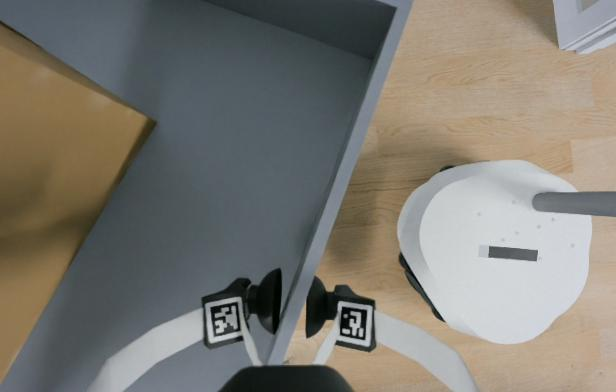

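move:
  blocking: false
  cameras: []
  r1: {"base":{"translate_m":-0.25,"strafe_m":0.04},"pace":"slow","contact_limits":{"translate_m":0.6}}

wait:
  seconds: 5
  cameras: ["r1_head_camera","r1_head_right_camera"]

Scene clock: 1352.63 s.
move: r1 moving
r1.base_odometry: x=-1.208 y=+0.153 heading=-1.537
r1.turned_by_wheels: -0.001
r1.turned_by_imu: -0.001
r1.base_tilt: forward=-1.5 right=+1.3
r1.lidar_m: 0.42 0.56 0.46 0.44 0.47 3.38 3.28 3.35 0.56 1.07 2.42 0.43
r1.base_status: translate_m moving; strafe_m moving
r1.joint_positions: lift_m=+0.925 arm_m=+0.260 wrist_yaw_rad=+0.002 wrist_pitch_rad=+1.564 wrist_roll_rad=+1.570 gripper_m=-0.029
r1.joint_status: not commanded
r1.measured_speeds: translate_m=-0.048 strafe_m=+0.008 rotate_rad=+0.001 lift_m=+0.000 arm_m=+0.000 wrist_yaw_rad=+0.000 wrist_pitch_rad=-0.025 wrist_roll_rad=+0.001
r1.motor_effort: lift_m=+16(17) arm_m=-3(4) wheel_0=-10(12) wheel_1=-7(8) wheel_2=+5(7)
r1.servo_current: wrist_yaw_rad=46(65) wrist_pitch_rad=52(52) wrist_roll_rad=46(65) gripper_m=65(65)
r1.contact_limits: lift_m 0.2; translate_m 0.6
r1.hand_pose: x=+0.4331 y=-0.0874 z=+0.8150 quat_wxyz=(+0.502, +0.501, +0.499, -0.498) (m; r1's base frame)
r1.wrist_depth_mm: 245 244 244 231 193 1025 1025 / 150 244 244 243 242 1025 1025 / 166 231 244 243 1025 1042 1008 / 198 245 243 244 1025 809 820 / 225 243 243 242 1025 820 809 / 245 244 183 186 820 831 820 / 245 151 245 181 175 809 1008
r2: as last shown
r2.base_tilt: forward=-0.6 right=+0.1
r2.lidar_m: 0.96 1.38 3.88 4.58 4.35 1.50 1.05 0.97 1.03 1.41 1.44 1.30
r2.motor_effort: lift_m=+21(21) arm_m=-9(9) wheel_0=-3(3) wheel_1=-3(4) wheel_2=+11(11)
r2.servo_current: wrist_yaw_rad=65(72) wrist_pitch_rad=46(46) wrist_roll_rad=52(52) gripper_m=117(117)
r2.contact_limits: translate_m 0.9
r2.wrist_depth_mm: - - 233 164 260 278 293 / - - 235 167 262 281 293 / - - 236 166 264 281 298 / - - 236 169 264 282 297 / - 768 238 167 268 283 301 / 878 750 183 171 180 287 304 / - 232 238 - 272 293 307
pictures: none
No camera images: "cameras" was empty.

Scene clock: 1355.93 s.
earlier move: r1 done
r1.base_odometry: x=-1.178 y=+0.391 heading=-1.537
r1.turned_by_wheels: +0.000
r1.turned_by_imu: -0.002
r1.base_tilt: forward=-1.6 right=+1.3
r1.lidar_m: 0.42 0.62 0.41 0.40 0.48 3.15 3.03 3.11 0.55 0.50 2.48 0.36
r1.base_status: done
r1.joint_positions: lift_m=+0.925 arm_m=+0.260 wrist_yaw_rad=+0.000 wrist_pitch_rad=+1.568 wrist_roll_rad=+1.571 gripper_m=-0.029
r1.joint_status: not commanded
r1.measured_speeds: all 0
r1.motor_effort: lift_m=+17(17) arm_m=-3(4) wheel_0=-10(15) wheel_1=-3(8) wheel_2=+1(9)
r1.servo_current: wrist_yaw_rad=52(72) wrist_pitch_rad=46(72) wrist_roll_rad=46(65) gripper_m=59(78)
r1.contact_limits: lift_m 0.2; translate_m 0.6
r1.hand_pose: x=+0.4318 y=-0.0874 z=+0.8150 quat_wxyz=(+0.501, +0.501, +0.499, -0.499) (m; r1's base frame)
r1.wrist_depth_mm: 121 147 243 244 211 179 1042 / 134 175 243 243 243 196 1042 / 169 224 243 242 243 1042 1042 / 216 243 242 242 209 809 809 / 243 243 243 243 820 820 831 / 243 242 182 201 185 809 831 / 243 151 242 172 181 138 1025
r2.base_odometry: x=-3.194 y=+0.671 heading=-2.029
r2.turned_by_wheels: +0.000
r2.turned_by_imu: +0.000
r2.base_tilt: forward=-0.7 right=+0.1
r2.lidar_m: 0.94 1.59 3.87 4.58 4.36 1.49 1.05 0.99 1.04 1.42 1.45 1.31
r2.base_status: not commanded
r2.joint_positions: lift_m=+0.880 arm_m=+0.540 wrist_yaw_rad=+0.261 wrist_pitch_rad=+0.001 wrist_roll_rad=+0.002 gripper_m=-0.028
r2.joint_status: not commanded
r2.measured_speeds: all 0
r2.motor_effort: lift_m=+21(21) arm_m=-9(9) wheel_0=-3(3) wheel_1=-3(4) wheel_2=+11(11)
r2.servo_current: wrist_yaw_rad=59(78) wrist_pitch_rad=39(46) wrist_roll_rad=52(59) gripper_m=117(124)
r2.contact_limits: translate_m 0.9
r2.hand_pose: x=+1.0124 y=-0.0099 z=+1.0576 quat_wxyz=(+0.991, +0.001, +0.001, +0.130) (m; r2's base frame)
r2.wrist_depth_mm: - - 233 164 262 278 293 / - - 235 167 263 281 294 / - - 236 166 265 281 298 / - - 236 170 266 282 298 / - - 238 168 267 283 298 / - - 183 171 180 287 303 / - - 237 - 273 294 306
wait: 3.30 of 5 s (r1 has come to rest)
pictures: r1_head_camera, r1_head_right_camera
Images, in order (width x height): r1_head_camera 420x560, r1_head_right_camera 420x672.

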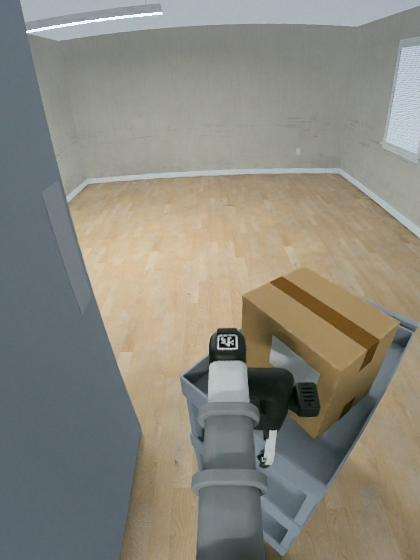

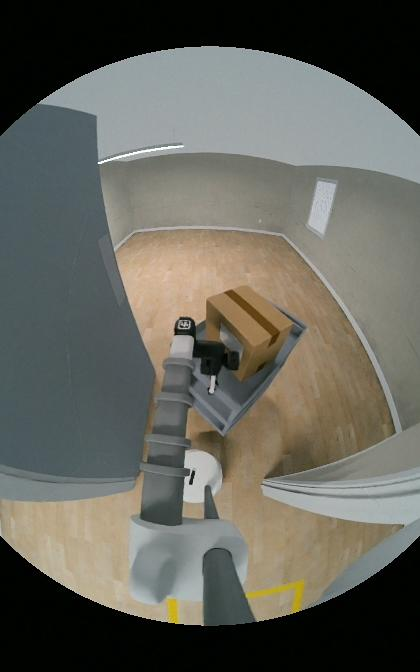

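move:
  blocking: false
  cameras: []
  r1: {"joints":{"gripper_m":0.08}}

wait:
  seconds: 2
  cameras: []

move:
  blocking: false
  cameras: []
  r1: {"joints":{"lift_m":1.1}}

wait:
  seconds: 3
  cameras: []

move:
  blocking: false
  cameras: []
  r1: {"base":{"rotate_rad":0.25},"joints":{"arm_m":0.41,"wrist_roll_rad":2.57},"contact_limits":{"rotate_rad":0.3},"pace":"slow"}

wait:
  seconds: 4
  cameras: ["r1_head_camera","r1_wrist_camera"]

Scene clock: 1403.90 s.
move: r1 moving
r1.base_odometry: x=-1.178 y=+0.391 heading=-1.537
r1.turned_by_wheels: +0.000
r1.turned_by_imu: +0.000
r1.base_tilt: forward=-1.6 right=+1.3
r1.lidar_m: 0.41 0.61 0.42 0.41 0.45 3.16 3.02 3.12 0.53 0.51 2.46 0.36
r1.base_status: not commanded
r1.joint_positions: lift_m=+0.925 arm_m=+0.260 wrist_yaw_rad=+0.000 wrist_pitch_rad=+1.568 wrist_roll_rad=+1.571 gripper_m=-0.004
r1.joint_status: gripper_m moving
r1.measured_speeds: all 0
r1.motor_effort: lift_m=+17(17) arm_m=-3(4) wheel_0=-10(11) wheel_1=-3(3) wheel_2=+1(1)
r1.servo_current: wrist_yaw_rad=52(59) wrist_pitch_rad=33(46) wrist_roll_rad=52(59) gripper_m=72(72)
r1.contact_limits: lift_m 0.2; translate_m 0.6
r1.hand_pose: x=+0.4318 y=-0.0874 z=+0.8150 quat_wxyz=(+0.501, +0.501, +0.499, -0.499) (m; r1's base frame)
r1.wrist_depth_mm: 120 146 246 245 213 180 1025 / 133 181 245 245 245 196 1042 / 168 223 246 244 245 1042 1042 / 213 245 245 244 230 820 809 / 246 246 246 245 831 809 820 / 245 246 189 203 187 820 820 / 245 153 244 174 1025 133 1008
r2: as last shown
r2.base_tilt: forward=-0.6 right=+0.0
r2.lidar_m: 0.95 1.60 3.87 4.58 4.34 1.52 1.06 0.99 1.04 1.40 1.45 1.30
r2.motor_effort: lift_m=+21(21) arm_m=-9(9) wheel_0=-3(3) wheel_1=-4(4) wheel_2=+11(11)
r2.servo_current: wrist_yaw_rad=72(78) wrist_pitch_rad=39(46) wrist_roll_rad=52(59) gripper_m=117(117)
r2.contact_limits: translate_m 0.9
r2.wrist_depth_mm: - - 233 164 262 279 293 / - - 235 167 263 279 293 / - - 236 166 263 282 298 / - - 237 169 265 283 298 / - - 238 167 267 285 301 / - - 184 172 180 287 303 / - - 239 - 272 293 306
pictures: none
No camera images: "cameras" was empty.

Scene clock: 1405.20 s.
earlier move: r1 done
r1.base_odometry: x=-1.178 y=+0.392 heading=-1.537
r1.turned_by_wheels: +0.001
r1.turned_by_imu: +0.001
r1.base_tilt: forward=-1.6 right=+1.2
r1.lidar_m: 0.41 0.62 0.43 0.39 0.48 3.16 3.02 3.11 0.54 0.50 2.45 0.36
r1.base_status: not commanded
r1.joint_positions: lift_m=+0.925 arm_m=+0.260 wrist_yaw_rad=+0.000 wrist_pitch_rad=+1.569 wrist_roll_rad=+1.571 gripper_m=+0.080
r1.joint_status: all done
r1.measured_speeds: all 0
r1.motor_effort: lift_m=+17(17) arm_m=-4(4) wheel_0=-5(11) wheel_1=-1(3) wheel_2=+1(1)
r1.servo_current: wrist_yaw_rad=46(78) wrist_pitch_rad=39(52) wrist_roll_rad=52(59) gripper_m=46(91)
r1.contact_limits: lift_m 0.2; translate_m 0.6
r1.hand_pose: x=+0.4315 y=-0.0874 z=+0.8150 quat_wxyz=(+0.501, +0.500, +0.500, -0.499) (m; r1's base frame)
r1.wrist_depth_mm: 122 153 241 244 215 182 1060 / 145 184 243 244 244 198 1025 / 179 237 242 242 244 1042 1025 / 231 242 243 243 217 831 1042 / 240 242 242 244 842 820 820 / 240 241 211 238 196 831 842 / 240 242 186 143 1025 1042 1025
r2.base_odometry: x=-3.194 y=+0.671 heading=-2.029
r2.turned_by_wheels: +0.000
r2.turned_by_imu: +0.000
r2.base_tilt: forward=-0.6 right=+0.1
r2.lidar_m: 0.96 1.61 3.89 4.53 4.36 1.49 1.05 0.99 1.03 1.39 1.43 1.28
r2.base_status: not commanded
r2.joint_positions: lift_m=+0.880 arm_m=+0.540 wrist_yaw_rad=+0.261 wrist_pitch_rad=+0.001 wrist_roll_rad=+0.002 gripper_m=-0.028
r2.joint_status: not commanded
r2.measured_speeds: all 0
r2.motor_effort: lift_m=+21(21) arm_m=-9(9) wheel_0=-2(3) wheel_1=-3(4) wheel_2=+11(11)
r2.servo_current: wrist_yaw_rad=59(85) wrist_pitch_rad=39(46) wrist_roll_rad=46(59) gripper_m=124(124)
r2.contact_limits: translate_m 0.9
r2.hand_pose: x=+1.0124 y=-0.0099 z=+1.0576 quat_wxyz=(+0.991, +0.001, +0.001, +0.130) (m; r2's base frame)
r2.wrist_depth_mm: - - 234 164 260 278 291 / - - 235 167 263 279 294 / - - 236 166 263 281 300 / - - 237 170 264 283 298 / - - 238 167 267 285 300 / - - 184 172 180 287 304 / - - 238 - 272 294 307
wait: 1.30 of 2 s (r1 has come to rest)
pictures: none
No camera images: "cameras" was empty.

Scene clock: 1405.70 s.
move: r1 moving
r1.base_odometry: x=-1.178 y=+0.392 heading=-1.537
r1.turned_by_wheels: +0.000
r1.turned_by_imu: +0.000
r1.base_tilt: forward=-1.6 right=+1.3
r1.lidar_m: 0.40 0.63 0.43 0.40 0.44 3.13 3.02 3.11 0.54 0.49 2.47 0.35
r1.base_status: not commanded
r1.joint_positions: lift_m=+0.963 arm_m=+0.260 wrist_yaw_rad=+0.000 wrist_pitch_rad=+1.569 wrist_roll_rad=+1.571 gripper_m=+0.080
r1.joint_status: lift_m moving
r1.measured_speeds: translate_m=+0.000 strafe_m=+0.000 rotate_rad=+0.000 lift_m=+0.146 arm_m=+0.000 wrist_yaw_rad=+0.000 wrist_pitch_rad=+0.000 wrist_roll_rad=+0.000
r1.motor_effort: lift_m=+25(26) arm_m=-4(4) wheel_0=-5(5) wheel_1=-1(1) wheel_2=+1(1)
r1.servo_current: wrist_yaw_rad=65(65) wrist_pitch_rad=46(46) wrist_roll_rad=39(59) gripper_m=46(46)
r1.contact_limits: translate_m 0.6
r1.hand_pose: x=+0.4315 y=-0.0874 z=+0.8524 quat_wxyz=(+0.501, +0.500, +0.500, -0.499) (m; r1's base frame)
r1.wrist_depth_mm: 122 153 273 274 224 1042 1078 / 147 185 272 273 274 1060 1078 / 179 237 274 274 274 1078 1078 / 232 274 272 276 866 854 1078 / 272 272 274 273 866 854 866 / 272 272 211 1060 196 866 1078 / 272 272 243 151 1042 1078 1060
r2: as last shown
r2.lidar_m: 0.98 1.61 3.88 4.56 4.35 1.50 1.03 0.99 1.03 1.42 1.45 1.31
r2.motor_effort: lift_m=+21(21) arm_m=-9(9) wheel_0=-3(3) wheel_1=-4(4) wheel_2=+11(11)
r2.servo_current: wrist_yaw_rad=59(72) wrist_pitch_rad=39(46) wrist_roll_rad=39(59) gripper_m=111(124)
r2.contact_limits: translate_m 0.9
r2.wrist_depth_mm: - - 234 164 260 278 293 / - - 235 167 263 279 294 / - - 236 165 263 281 297 / - - 237 170 265 283 297 / - - 236 167 267 285 301 / - - 184 171 180 286 303 / - - 238 - 272 293 306
pictures: none
No camera images: "cameras" was empty.

Scene clock: 1407.00 s.
earlier move: r1 done
r1.base_odometry: x=-1.178 y=+0.392 heading=-1.537
r1.turned_by_wheels: +0.000
r1.turned_by_imu: +0.000
r1.base_tilt: forward=-1.6 right=+1.3
r1.lidar_m: 0.42 0.63 0.43 0.40 0.46 3.15 3.03 3.09 0.55 0.51 2.48 0.37
r1.base_status: not commanded
r1.joint_positions: lift_m=+1.100 arm_m=+0.260 wrist_yaw_rad=+0.000 wrist_pitch_rad=+1.569 wrist_roll_rad=+1.571 gripper_m=+0.080
r1.joint_status: all done
r1.measured_speeds: all 0
r1.motor_effort: lift_m=+24(27) arm_m=-3(4) wheel_0=-5(6) wheel_1=-1(1) wheel_2=+1(1)
r1.servo_current: wrist_yaw_rad=52(72) wrist_pitch_rad=33(52) wrist_roll_rad=52(65) gripper_m=46(46)
r1.contact_limits: translate_m 0.6
r1.hand_pose: x=+0.4315 y=-0.0874 z=+0.9894 quat_wxyz=(+0.501, +0.500, +0.500, -0.499) (m; r1's base frame)
r1.wrist_depth_mm: 138 154 410 1205 1182 1078 1229 / 142 185 296 415 1205 1205 1205 / 175 240 382 415 413 1229 1182 / 225 345 418 415 1060 991 1182 / 330 413 415 1205 991 976 1229 / 415 415 211 1205 195 1008 1205 / 413 410 410 151 1205 1229 1182
r2.base_odometry: x=-3.194 y=+0.671 heading=-2.029
r2.turned_by_wheels: +0.000
r2.turned_by_imu: +0.000
r2.base_tilt: forward=-0.7 right=+0.1
r2.lidar_m: 0.96 1.61 3.87 4.53 4.35 1.50 1.04 0.99 1.03 1.38 1.43 1.30
r2.base_status: not commanded
r2.joint_positions: lift_m=+0.880 arm_m=+0.540 wrist_yaw_rad=+0.261 wrist_pitch_rad=+0.001 wrist_roll_rad=+0.002 gripper_m=-0.028
r2.joint_status: not commanded
r2.measured_speeds: all 0
r2.motor_effort: lift_m=+21(21) arm_m=-9(9) wheel_0=-3(3) wheel_1=-3(4) wheel_2=+11(11)
r2.servo_current: wrist_yaw_rad=65(78) wrist_pitch_rad=39(46) wrist_roll_rad=52(59) gripper_m=124(124)
r2.contact_limits: translate_m 0.9
r2.hand_pose: x=+1.0124 y=-0.0099 z=+1.0576 quat_wxyz=(+0.991, +0.001, +0.001, +0.130) (m; r2's base frame)
r2.wrist_depth_mm: - - 233 164 262 279 294 / - - 235 167 262 281 294 / - - 236 166 264 281 298 / - - 236 169 265 283 297 / - - 237 167 267 286 301 / - - 183 171 180 286 303 / - - 238 - 272 294 306
wait: 1.30 of 3 s (r1 has come to rest)
pictures: none
No camera images: "cameras" was empty.

Scene clock: 1407.50 s.
move: r1 moving
r1.base_odometry: x=-1.178 y=+0.392 heading=-1.411
r1.turned_by_wheels: +0.126
r1.turned_by_imu: +0.127
r1.base_tilt: forward=-1.6 right=+1.3
r1.lidar_m: 0.45 0.56 0.43 0.39 0.51 3.03 3.01 3.09 0.52 0.52 0.79 0.34
r1.base_status: rotate_rad moving
r1.joint_positions: lift_m=+1.100 arm_m=+0.273 wrist_yaw_rad=+0.000 wrist_pitch_rad=+1.569 wrist_roll_rad=+1.976 gripper_m=+0.080
r1.joint_status: arm_m moving; wrist_roll_rad moving
r1.measured_speeds: translate_m=-0.001 strafe_m=+0.001 rotate_rad=+0.489 lift_m=+0.000 arm_m=+0.049 wrist_yaw_rad=+0.000 wrist_pitch_rad=+0.000 wrist_roll_rad=+1.720
r1.motor_effort: lift_m=+24(24) arm_m=+4(8) wheel_0=-5(9) wheel_1=-5(7) wheel_2=-7(7)
r1.servo_current: wrist_yaw_rad=59(65) wrist_pitch_rad=46(46) wrist_roll_rad=91(91) gripper_m=39(46)
r1.contact_limits: rotate_rad 0.3
r1.hand_pose: x=+0.4441 y=-0.0874 z=+0.9894 quat_wxyz=(+0.390, +0.591, +0.389, -0.590) (m; r1's base frame)
r1.wrist_depth_mm: 167 213 418 392 1182 1205 1229 / 187 251 418 418 1229 1205 1205 / 216 304 415 418 1205 991 1205 / 257 392 418 415 991 976 1255 / 314 415 413 1205 1160 991 1182 / 413 413 200 1205 195 1205 1182 / 415 413 413 151 - - -
r2: as last shown
r2.lidar_m: 0.95 1.59 3.88 4.55 4.35 1.47 1.04 0.98 1.03 1.39 1.44 1.26
r2.servo_current: wrist_yaw_rad=65(78) wrist_pitch_rad=46(46) wrist_roll_rad=39(59) gripper_m=117(117)
r2.contact_limits: translate_m 0.9
r2.wrist_depth_mm: - - 233 164 262 278 294 / - - 233 167 263 281 294 / - - 236 166 264 281 298 / - - 237 169 266 282 297 / - - 238 168 268 285 303 / - - 184 171 179 287 304 / - - 237 - 272 293 306
pictures: none
No camera images: "cameras" was empty.

Scene clock: 1409.77 s.
earlier move: r1 done
r1.base_odometry: x=-1.178 y=+0.392 heading=-1.287
r1.turned_by_wheels: +0.123
r1.turned_by_imu: +0.124
r1.base_tilt: forward=-1.6 right=+1.2
r1.lidar_m: 0.50 0.50 0.41 0.41 2.68 3.01 2.97 2.84 0.53 2.38 0.35 0.35
r1.base_status: done
r1.joint_positions: lift_m=+1.100 arm_m=+0.410 wrist_yaw_rad=+0.000 wrist_pitch_rad=+1.569 wrist_roll_rad=+2.568 gripper_m=+0.080
r1.joint_status: all done
r1.measured_speeds: all 0
r1.motor_effort: lift_m=+24(24) arm_m=+4(8) wheel_0=-3(9) wheel_1=-3(7) wheel_2=-2(7)
r1.servo_current: wrist_yaw_rad=59(65) wrist_pitch_rad=46(52) wrist_roll_rad=59(91) gripper_m=39(52)
r1.contact_limits: rotate_rad 0.3
r1.hand_pose: x=+0.5814 y=-0.0874 z=+0.9894 quat_wxyz=(+0.200, +0.679, +0.200, -0.677) (m; r1's base frame)
r1.wrist_depth_mm: 214 307 413 418 991 1008 1229 / 228 324 418 418 991 976 1229 / 230 338 415 418 1205 1205 1205 / 244 362 421 418 1182 1182 - / 257 389 418 415 1205 - - / 267 415 211 415 195 - - / 1182 181 1182 143 - - 539
r2.base_odometry: x=-3.194 y=+0.671 heading=-2.029
r2.turned_by_wheels: +0.000
r2.turned_by_imu: +0.000
r2.base_tilt: forward=-0.6 right=+0.0
r2.lidar_m: 0.96 1.62 3.83 4.58 4.34 1.51 1.07 0.98 1.03 1.37 1.46 1.29
r2.base_status: not commanded
r2.joint_positions: lift_m=+0.880 arm_m=+0.540 wrist_yaw_rad=+0.261 wrist_pitch_rad=+0.001 wrist_roll_rad=+0.002 gripper_m=-0.028
r2.joint_status: not commanded
r2.measured_speeds: all 0
r2.motor_effort: lift_m=+21(21) arm_m=-9(9) wheel_0=-3(3) wheel_1=-3(4) wheel_2=+11(11)
r2.servo_current: wrist_yaw_rad=65(78) wrist_pitch_rad=39(46) wrist_roll_rad=52(65) gripper_m=117(124)
r2.contact_limits: translate_m 0.9
r2.hand_pose: x=+1.0124 y=-0.0099 z=+1.0576 quat_wxyz=(+0.991, +0.001, +0.001, +0.130) (m; r2's base frame)
r2.wrist_depth_mm: - - 234 164 262 278 294 / - - 234 167 263 279 294 / - - 236 166 263 281 297 / - - 237 170 265 283 298 / - - 238 168 267 283 301 / - - 184 171 180 287 303 / - - 237 - 271 296 306
wait: 2.27 of 4 s (r1 has come to rest)
pictures: r1_head_camera, r1_wrist_camera
Images, in order (width x height): r1_head_camera 420x560, r1_wrist_camera 616x392.

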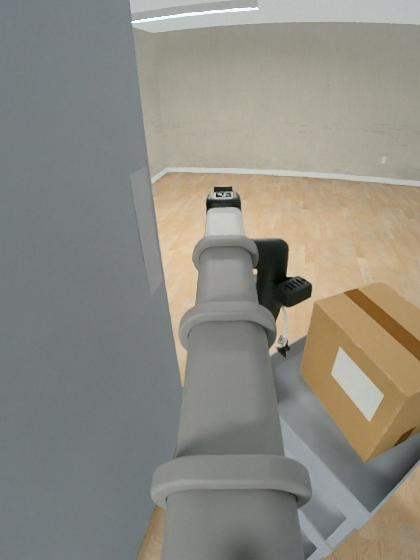

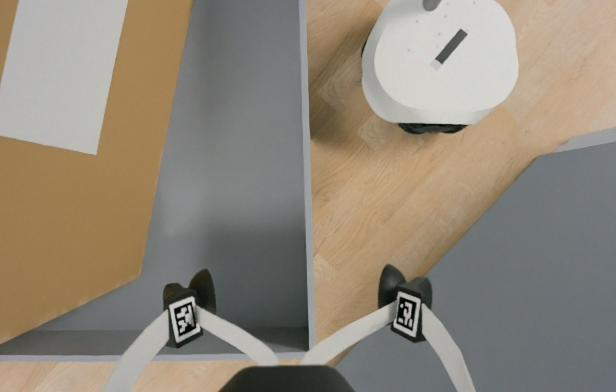

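move:
  blocking: false
  cameras: []
  r1: {"joints":{"lift_m":0.925},"contact_limits":{"lift_m":0.2}}

wait:
  seconds: 3
  cameras: []

move:
  blocking: false
  cameras: []
  r1: {"joints":{"gripper_m":-0.03}}

wait:
  seconds: 2
  cameras: ["r1_wrist_camera","r1_head_camera"]

Scene clock: 1421.07 s.
move: r1 moving
r1.base_odometry: x=-1.178 y=+0.392 heading=-1.287
r1.turned_by_wheels: +0.000
r1.turned_by_imu: +0.000
r1.base_tilt: forward=-1.6 right=+1.3
r1.lidar_m: 0.48 0.48 0.41 0.43 2.68 2.99 2.99 2.85 0.52 2.40 0.37 0.36
r1.base_status: not commanded
r1.joint_positions: lift_m=+1.062 arm_m=+0.410 wrist_yaw_rad=+0.000 wrist_pitch_rad=+1.569 wrist_roll_rad=+2.568 gripper_m=+0.080
r1.joint_status: lift_m moving
r1.measured_speeds: translate_m=+0.000 strafe_m=+0.000 rotate_rad=+0.000 lift_m=-0.146 arm_m=+0.000 wrist_yaw_rad=+0.000 wrist_pitch_rad=+0.000 wrist_roll_rad=+0.000
r1.motor_effort: lift_m=+12(22) arm_m=+5(5) wheel_0=-2(3) wheel_1=-2(3) wheel_2=-3(3)
r1.servo_current: wrist_yaw_rad=65(65) wrist_pitch_rad=46(46) wrist_roll_rad=46(59) gripper_m=39(46)
r1.contact_limits: lift_m 0.2; rotate_rad 0.3
r1.hand_pose: x=+0.5814 y=-0.0874 z=+0.9523 quat_wxyz=(+0.200, +0.679, +0.200, -0.677) (m; r1's base frame)
r1.wrist_depth_mm: 214 310 382 384 960 976 1182 / 226 320 382 384 960 946 1160 / 230 343 379 382 1160 1182 1182 / 245 359 382 382 1160 1182 - / 255 382 382 382 1160 1160 - / 268 382 214 382 190 - - / - 150 - 137 - - 539
r2: as last shown
r2.base_tilt: forward=-0.6 right=+0.1
r2.lidar_m: 0.95 1.61 3.85 4.54 4.36 1.51 1.02 0.99 1.03 1.39 1.46 1.28
r2.servo_current: wrist_yaw_rad=72(78) wrist_pitch_rad=39(39) wrist_roll_rad=46(59) gripper_m=117(117)
r2.contact_limits: translate_m 0.9
r2.wrist_depth_mm: - - 233 164 262 279 293 / - - 235 167 262 278 294 / - - 236 166 264 282 297 / - - 237 170 266 285 298 / - - 238 167 267 285 301 / - - 184 171 180 287 304 / - - 237 - 271 294 307
pictures: none
No camera images: "cameras" was empty.

Scene clock: 1422.37 s.
earlier move: r1 done
r1.base_odometry: x=-1.178 y=+0.392 heading=-1.287
r1.turned_by_wheels: +0.000
r1.turned_by_imu: +0.000
r1.base_tilt: forward=-1.6 right=+1.3
r1.lidar_m: 0.51 0.51 0.41 0.40 2.67 2.99 3.00 2.83 0.51 2.40 0.37 0.36
r1.base_status: not commanded
r1.joint_positions: lift_m=+0.926 arm_m=+0.410 wrist_yaw_rad=+0.000 wrist_pitch_rad=+1.569 wrist_roll_rad=+2.568 gripper_m=+0.080
r1.joint_status: all done
r1.measured_speeds: all 0
r1.motor_effort: lift_m=+12(22) arm_m=+4(5) wheel_0=-2(3) wheel_1=-3(3) wheel_2=-3(3)
r1.servo_current: wrist_yaw_rad=65(65) wrist_pitch_rad=39(52) wrist_roll_rad=52(65) gripper_m=39(46)
r1.contact_limits: lift_m 0.2; rotate_rad 0.3
r1.hand_pose: x=+0.5814 y=-0.0874 z=+0.8154 quat_wxyz=(+0.200, +0.679, +0.200, -0.677) (m; r1's base frame)
r1.wrist_depth_mm: 215 243 243 244 820 820 820 / 222 243 242 243 891 831 1042 / 229 243 243 243 1025 1042 1042 / 243 243 244 244 1008 1042 - / 242 242 242 242 1060 1042 - / 242 243 214 243 190 - - / 242 243 242 143 - - 544
r2.base_odometry: x=-3.194 y=+0.671 heading=-2.029
r2.turned_by_wheels: +0.000
r2.turned_by_imu: +0.000
r2.base_tilt: forward=-0.6 right=+0.0
r2.lidar_m: 0.95 1.62 3.86 4.54 4.36 1.48 1.05 0.97 1.03 1.40 1.45 1.29
r2.base_status: not commanded
r2.joint_positions: lift_m=+0.880 arm_m=+0.540 wrist_yaw_rad=+0.261 wrist_pitch_rad=+0.001 wrist_roll_rad=+0.002 gripper_m=-0.028
r2.joint_status: not commanded
r2.measured_speeds: all 0
r2.motor_effort: lift_m=+21(21) arm_m=-9(9) wheel_0=-3(3) wheel_1=-4(4) wheel_2=+11(11)
r2.servo_current: wrist_yaw_rad=65(85) wrist_pitch_rad=39(46) wrist_roll_rad=46(59) gripper_m=117(117)
r2.contact_limits: translate_m 0.9
r2.hand_pose: x=+1.0124 y=-0.0099 z=+1.0576 quat_wxyz=(+0.991, +0.001, +0.001, +0.130) (m; r2's base frame)
r2.wrist_depth_mm: - - 234 164 260 279 291 / - - 235 167 263 278 294 / - - 236 167 264 281 298 / - - 237 169 266 283 297 / - - 238 168 267 286 300 / - - 184 171 180 287 303 / - - 238 - 271 293 304
wait: 1.30 of 3 s (r1 has come to rest)
pictures: none
No camera images: "cameras" was empty.

Scene clock: 1422.87 s.
move: r1 moving
r1.base_odometry: x=-1.178 y=+0.392 heading=-1.287
r1.turned_by_wheels: +0.000
r1.turned_by_imu: +0.000
r1.base_tilt: forward=-1.6 right=+1.2
r1.lidar_m: 0.49 0.49 0.41 0.38 2.70 3.01 2.98 2.87 0.52 2.40 0.38 0.35
r1.base_status: not commanded
r1.joint_positions: lift_m=+0.926 arm_m=+0.410 wrist_yaw_rad=+0.000 wrist_pitch_rad=+1.569 wrist_roll_rad=+2.568 gripper_m=+0.062
r1.joint_status: gripper_m moving
r1.measured_speeds: all 0
r1.motor_effort: lift_m=+12(12) arm_m=+5(5) wheel_0=-3(3) wheel_1=-2(3) wheel_2=-2(3)
r1.servo_current: wrist_yaw_rad=52(65) wrist_pitch_rad=39(46) wrist_roll_rad=46(52) gripper_m=85(85)
r1.contact_limits: lift_m 0.2; rotate_rad 0.3
r1.hand_pose: x=+0.5814 y=-0.0874 z=+0.8154 quat_wxyz=(+0.200, +0.679, +0.200, -0.677) (m; r1's base frame)
r1.wrist_depth_mm: 214 243 242 243 820 809 831 / 221 243 242 244 904 809 1025 / 228 242 243 244 1042 1042 1025 / 242 243 243 243 1042 1042 - / 243 244 244 244 1025 1025 - / 242 243 200 244 190 - - / 244 244 243 143 - - 535
r2: as last shown
r2.base_tilt: forward=-0.6 right=+0.1
r2.lidar_m: 0.97 1.62 3.88 4.57 4.36 1.48 1.03 0.96 1.02 1.38 1.45 1.30
r2.motor_effort: lift_m=+21(21) arm_m=-9(9) wheel_0=-3(3) wheel_1=-3(4) wheel_2=+11(11)
r2.servo_current: wrist_yaw_rad=65(78) wrist_pitch_rad=39(46) wrist_roll_rad=46(59) gripper_m=117(124)
r2.contact_limits: translate_m 0.9
r2.wrist_depth_mm: - - 234 164 260 279 293 / - - 236 167 263 279 296 / - - 236 166 264 281 298 / - - 236 169 266 283 297 / - - 237 167 266 283 301 / - - 184 172 180 287 304 / - - 237 - 271 293 304
pictures: none
No camera images: "cameras" was empty.

Scene clock: 1424.17 s.
earlier move: r1 done
r1.base_odometry: x=-1.178 y=+0.392 heading=-1.287
r1.turned_by_wheels: +0.000
r1.turned_by_imu: +0.000
r1.base_tilt: forward=-1.6 right=+1.3
r1.lidar_m: 0.50 0.49 0.42 0.42 2.69 3.00 2.99 2.85 0.49 2.40 0.38 0.37
r1.base_status: not commanded
r1.joint_positions: lift_m=+0.925 arm_m=+0.410 wrist_yaw_rad=+0.000 wrist_pitch_rad=+1.571 wrist_roll_rad=+2.568 gripper_m=-0.029
r1.joint_status: all done
r1.measured_speeds: all 0
r1.motor_effort: lift_m=+14(14) arm_m=+5(5) wheel_0=+0(3) wheel_1=-2(3) wheel_2=-2(3)
r1.servo_current: wrist_yaw_rad=46(65) wrist_pitch_rad=39(52) wrist_roll_rad=33(65) gripper_m=65(150)
r1.contact_limits: lift_m 0.2; rotate_rad 0.3
r1.hand_pose: x=+0.5809 y=-0.0874 z=+0.8152 quat_wxyz=(+0.200, +0.678, +0.200, -0.678) (m; r1's base frame)
r1.wrist_depth_mm: 226 240 242 242 831 831 1025 / 229 241 242 242 866 831 1042 / 237 242 240 242 1042 1060 1025 / 239 238 240 241 1025 1060 - / 239 240 241 240 1025 1042 - / 239 238 187 201 182 - - / 238 238 238 171 164 - 535
r2.base_odometry: x=-3.194 y=+0.671 heading=-2.029
r2.turned_by_wheels: +0.000
r2.turned_by_imu: +0.000
r2.base_tilt: forward=-0.7 right=+0.1
r2.lidar_m: 0.95 1.59 3.88 4.56 4.36 1.51 1.04 1.00 1.04 1.39 1.46 1.27
r2.base_status: not commanded
r2.joint_positions: lift_m=+0.880 arm_m=+0.540 wrist_yaw_rad=+0.261 wrist_pitch_rad=+0.001 wrist_roll_rad=+0.002 gripper_m=-0.028
r2.joint_status: not commanded
r2.measured_speeds: all 0
r2.motor_effort: lift_m=+21(21) arm_m=-9(9) wheel_0=-3(3) wheel_1=-3(4) wheel_2=+11(12)
r2.servo_current: wrist_yaw_rad=72(78) wrist_pitch_rad=39(52) wrist_roll_rad=52(59) gripper_m=111(124)
r2.contact_limits: translate_m 0.9
r2.hand_pose: x=+1.0124 y=-0.0099 z=+1.0576 quat_wxyz=(+0.991, +0.001, +0.001, +0.130) (m; r2's base frame)
r2.wrist_depth_mm: - - 233 163 260 278 293 / - - 235 167 262 279 294 / - - 236 166 264 281 297 / - - 237 169 265 283 298 / - - 238 168 267 286 301 / - - 184 171 180 287 304 / - - 237 - 272 294 306
wait: 1.30 of 2 s (r1 has come to rest)
pictures: r1_head_camera, r1_wrist_camera
Images, in order (width x height): r1_head_camera 420x560, r1_wrist_camera 616x392.

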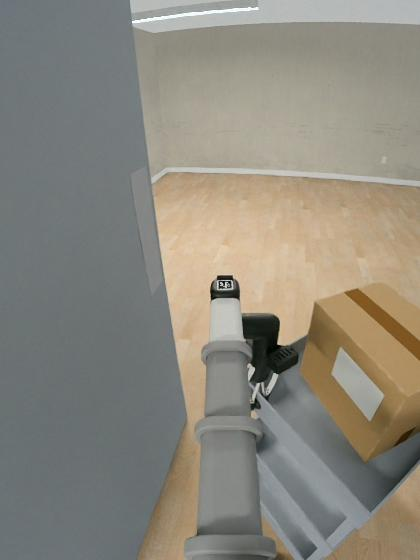

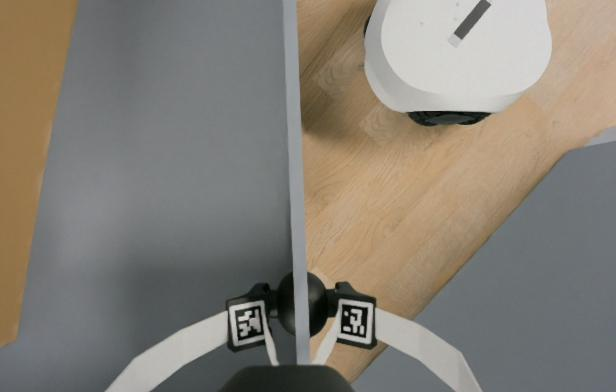

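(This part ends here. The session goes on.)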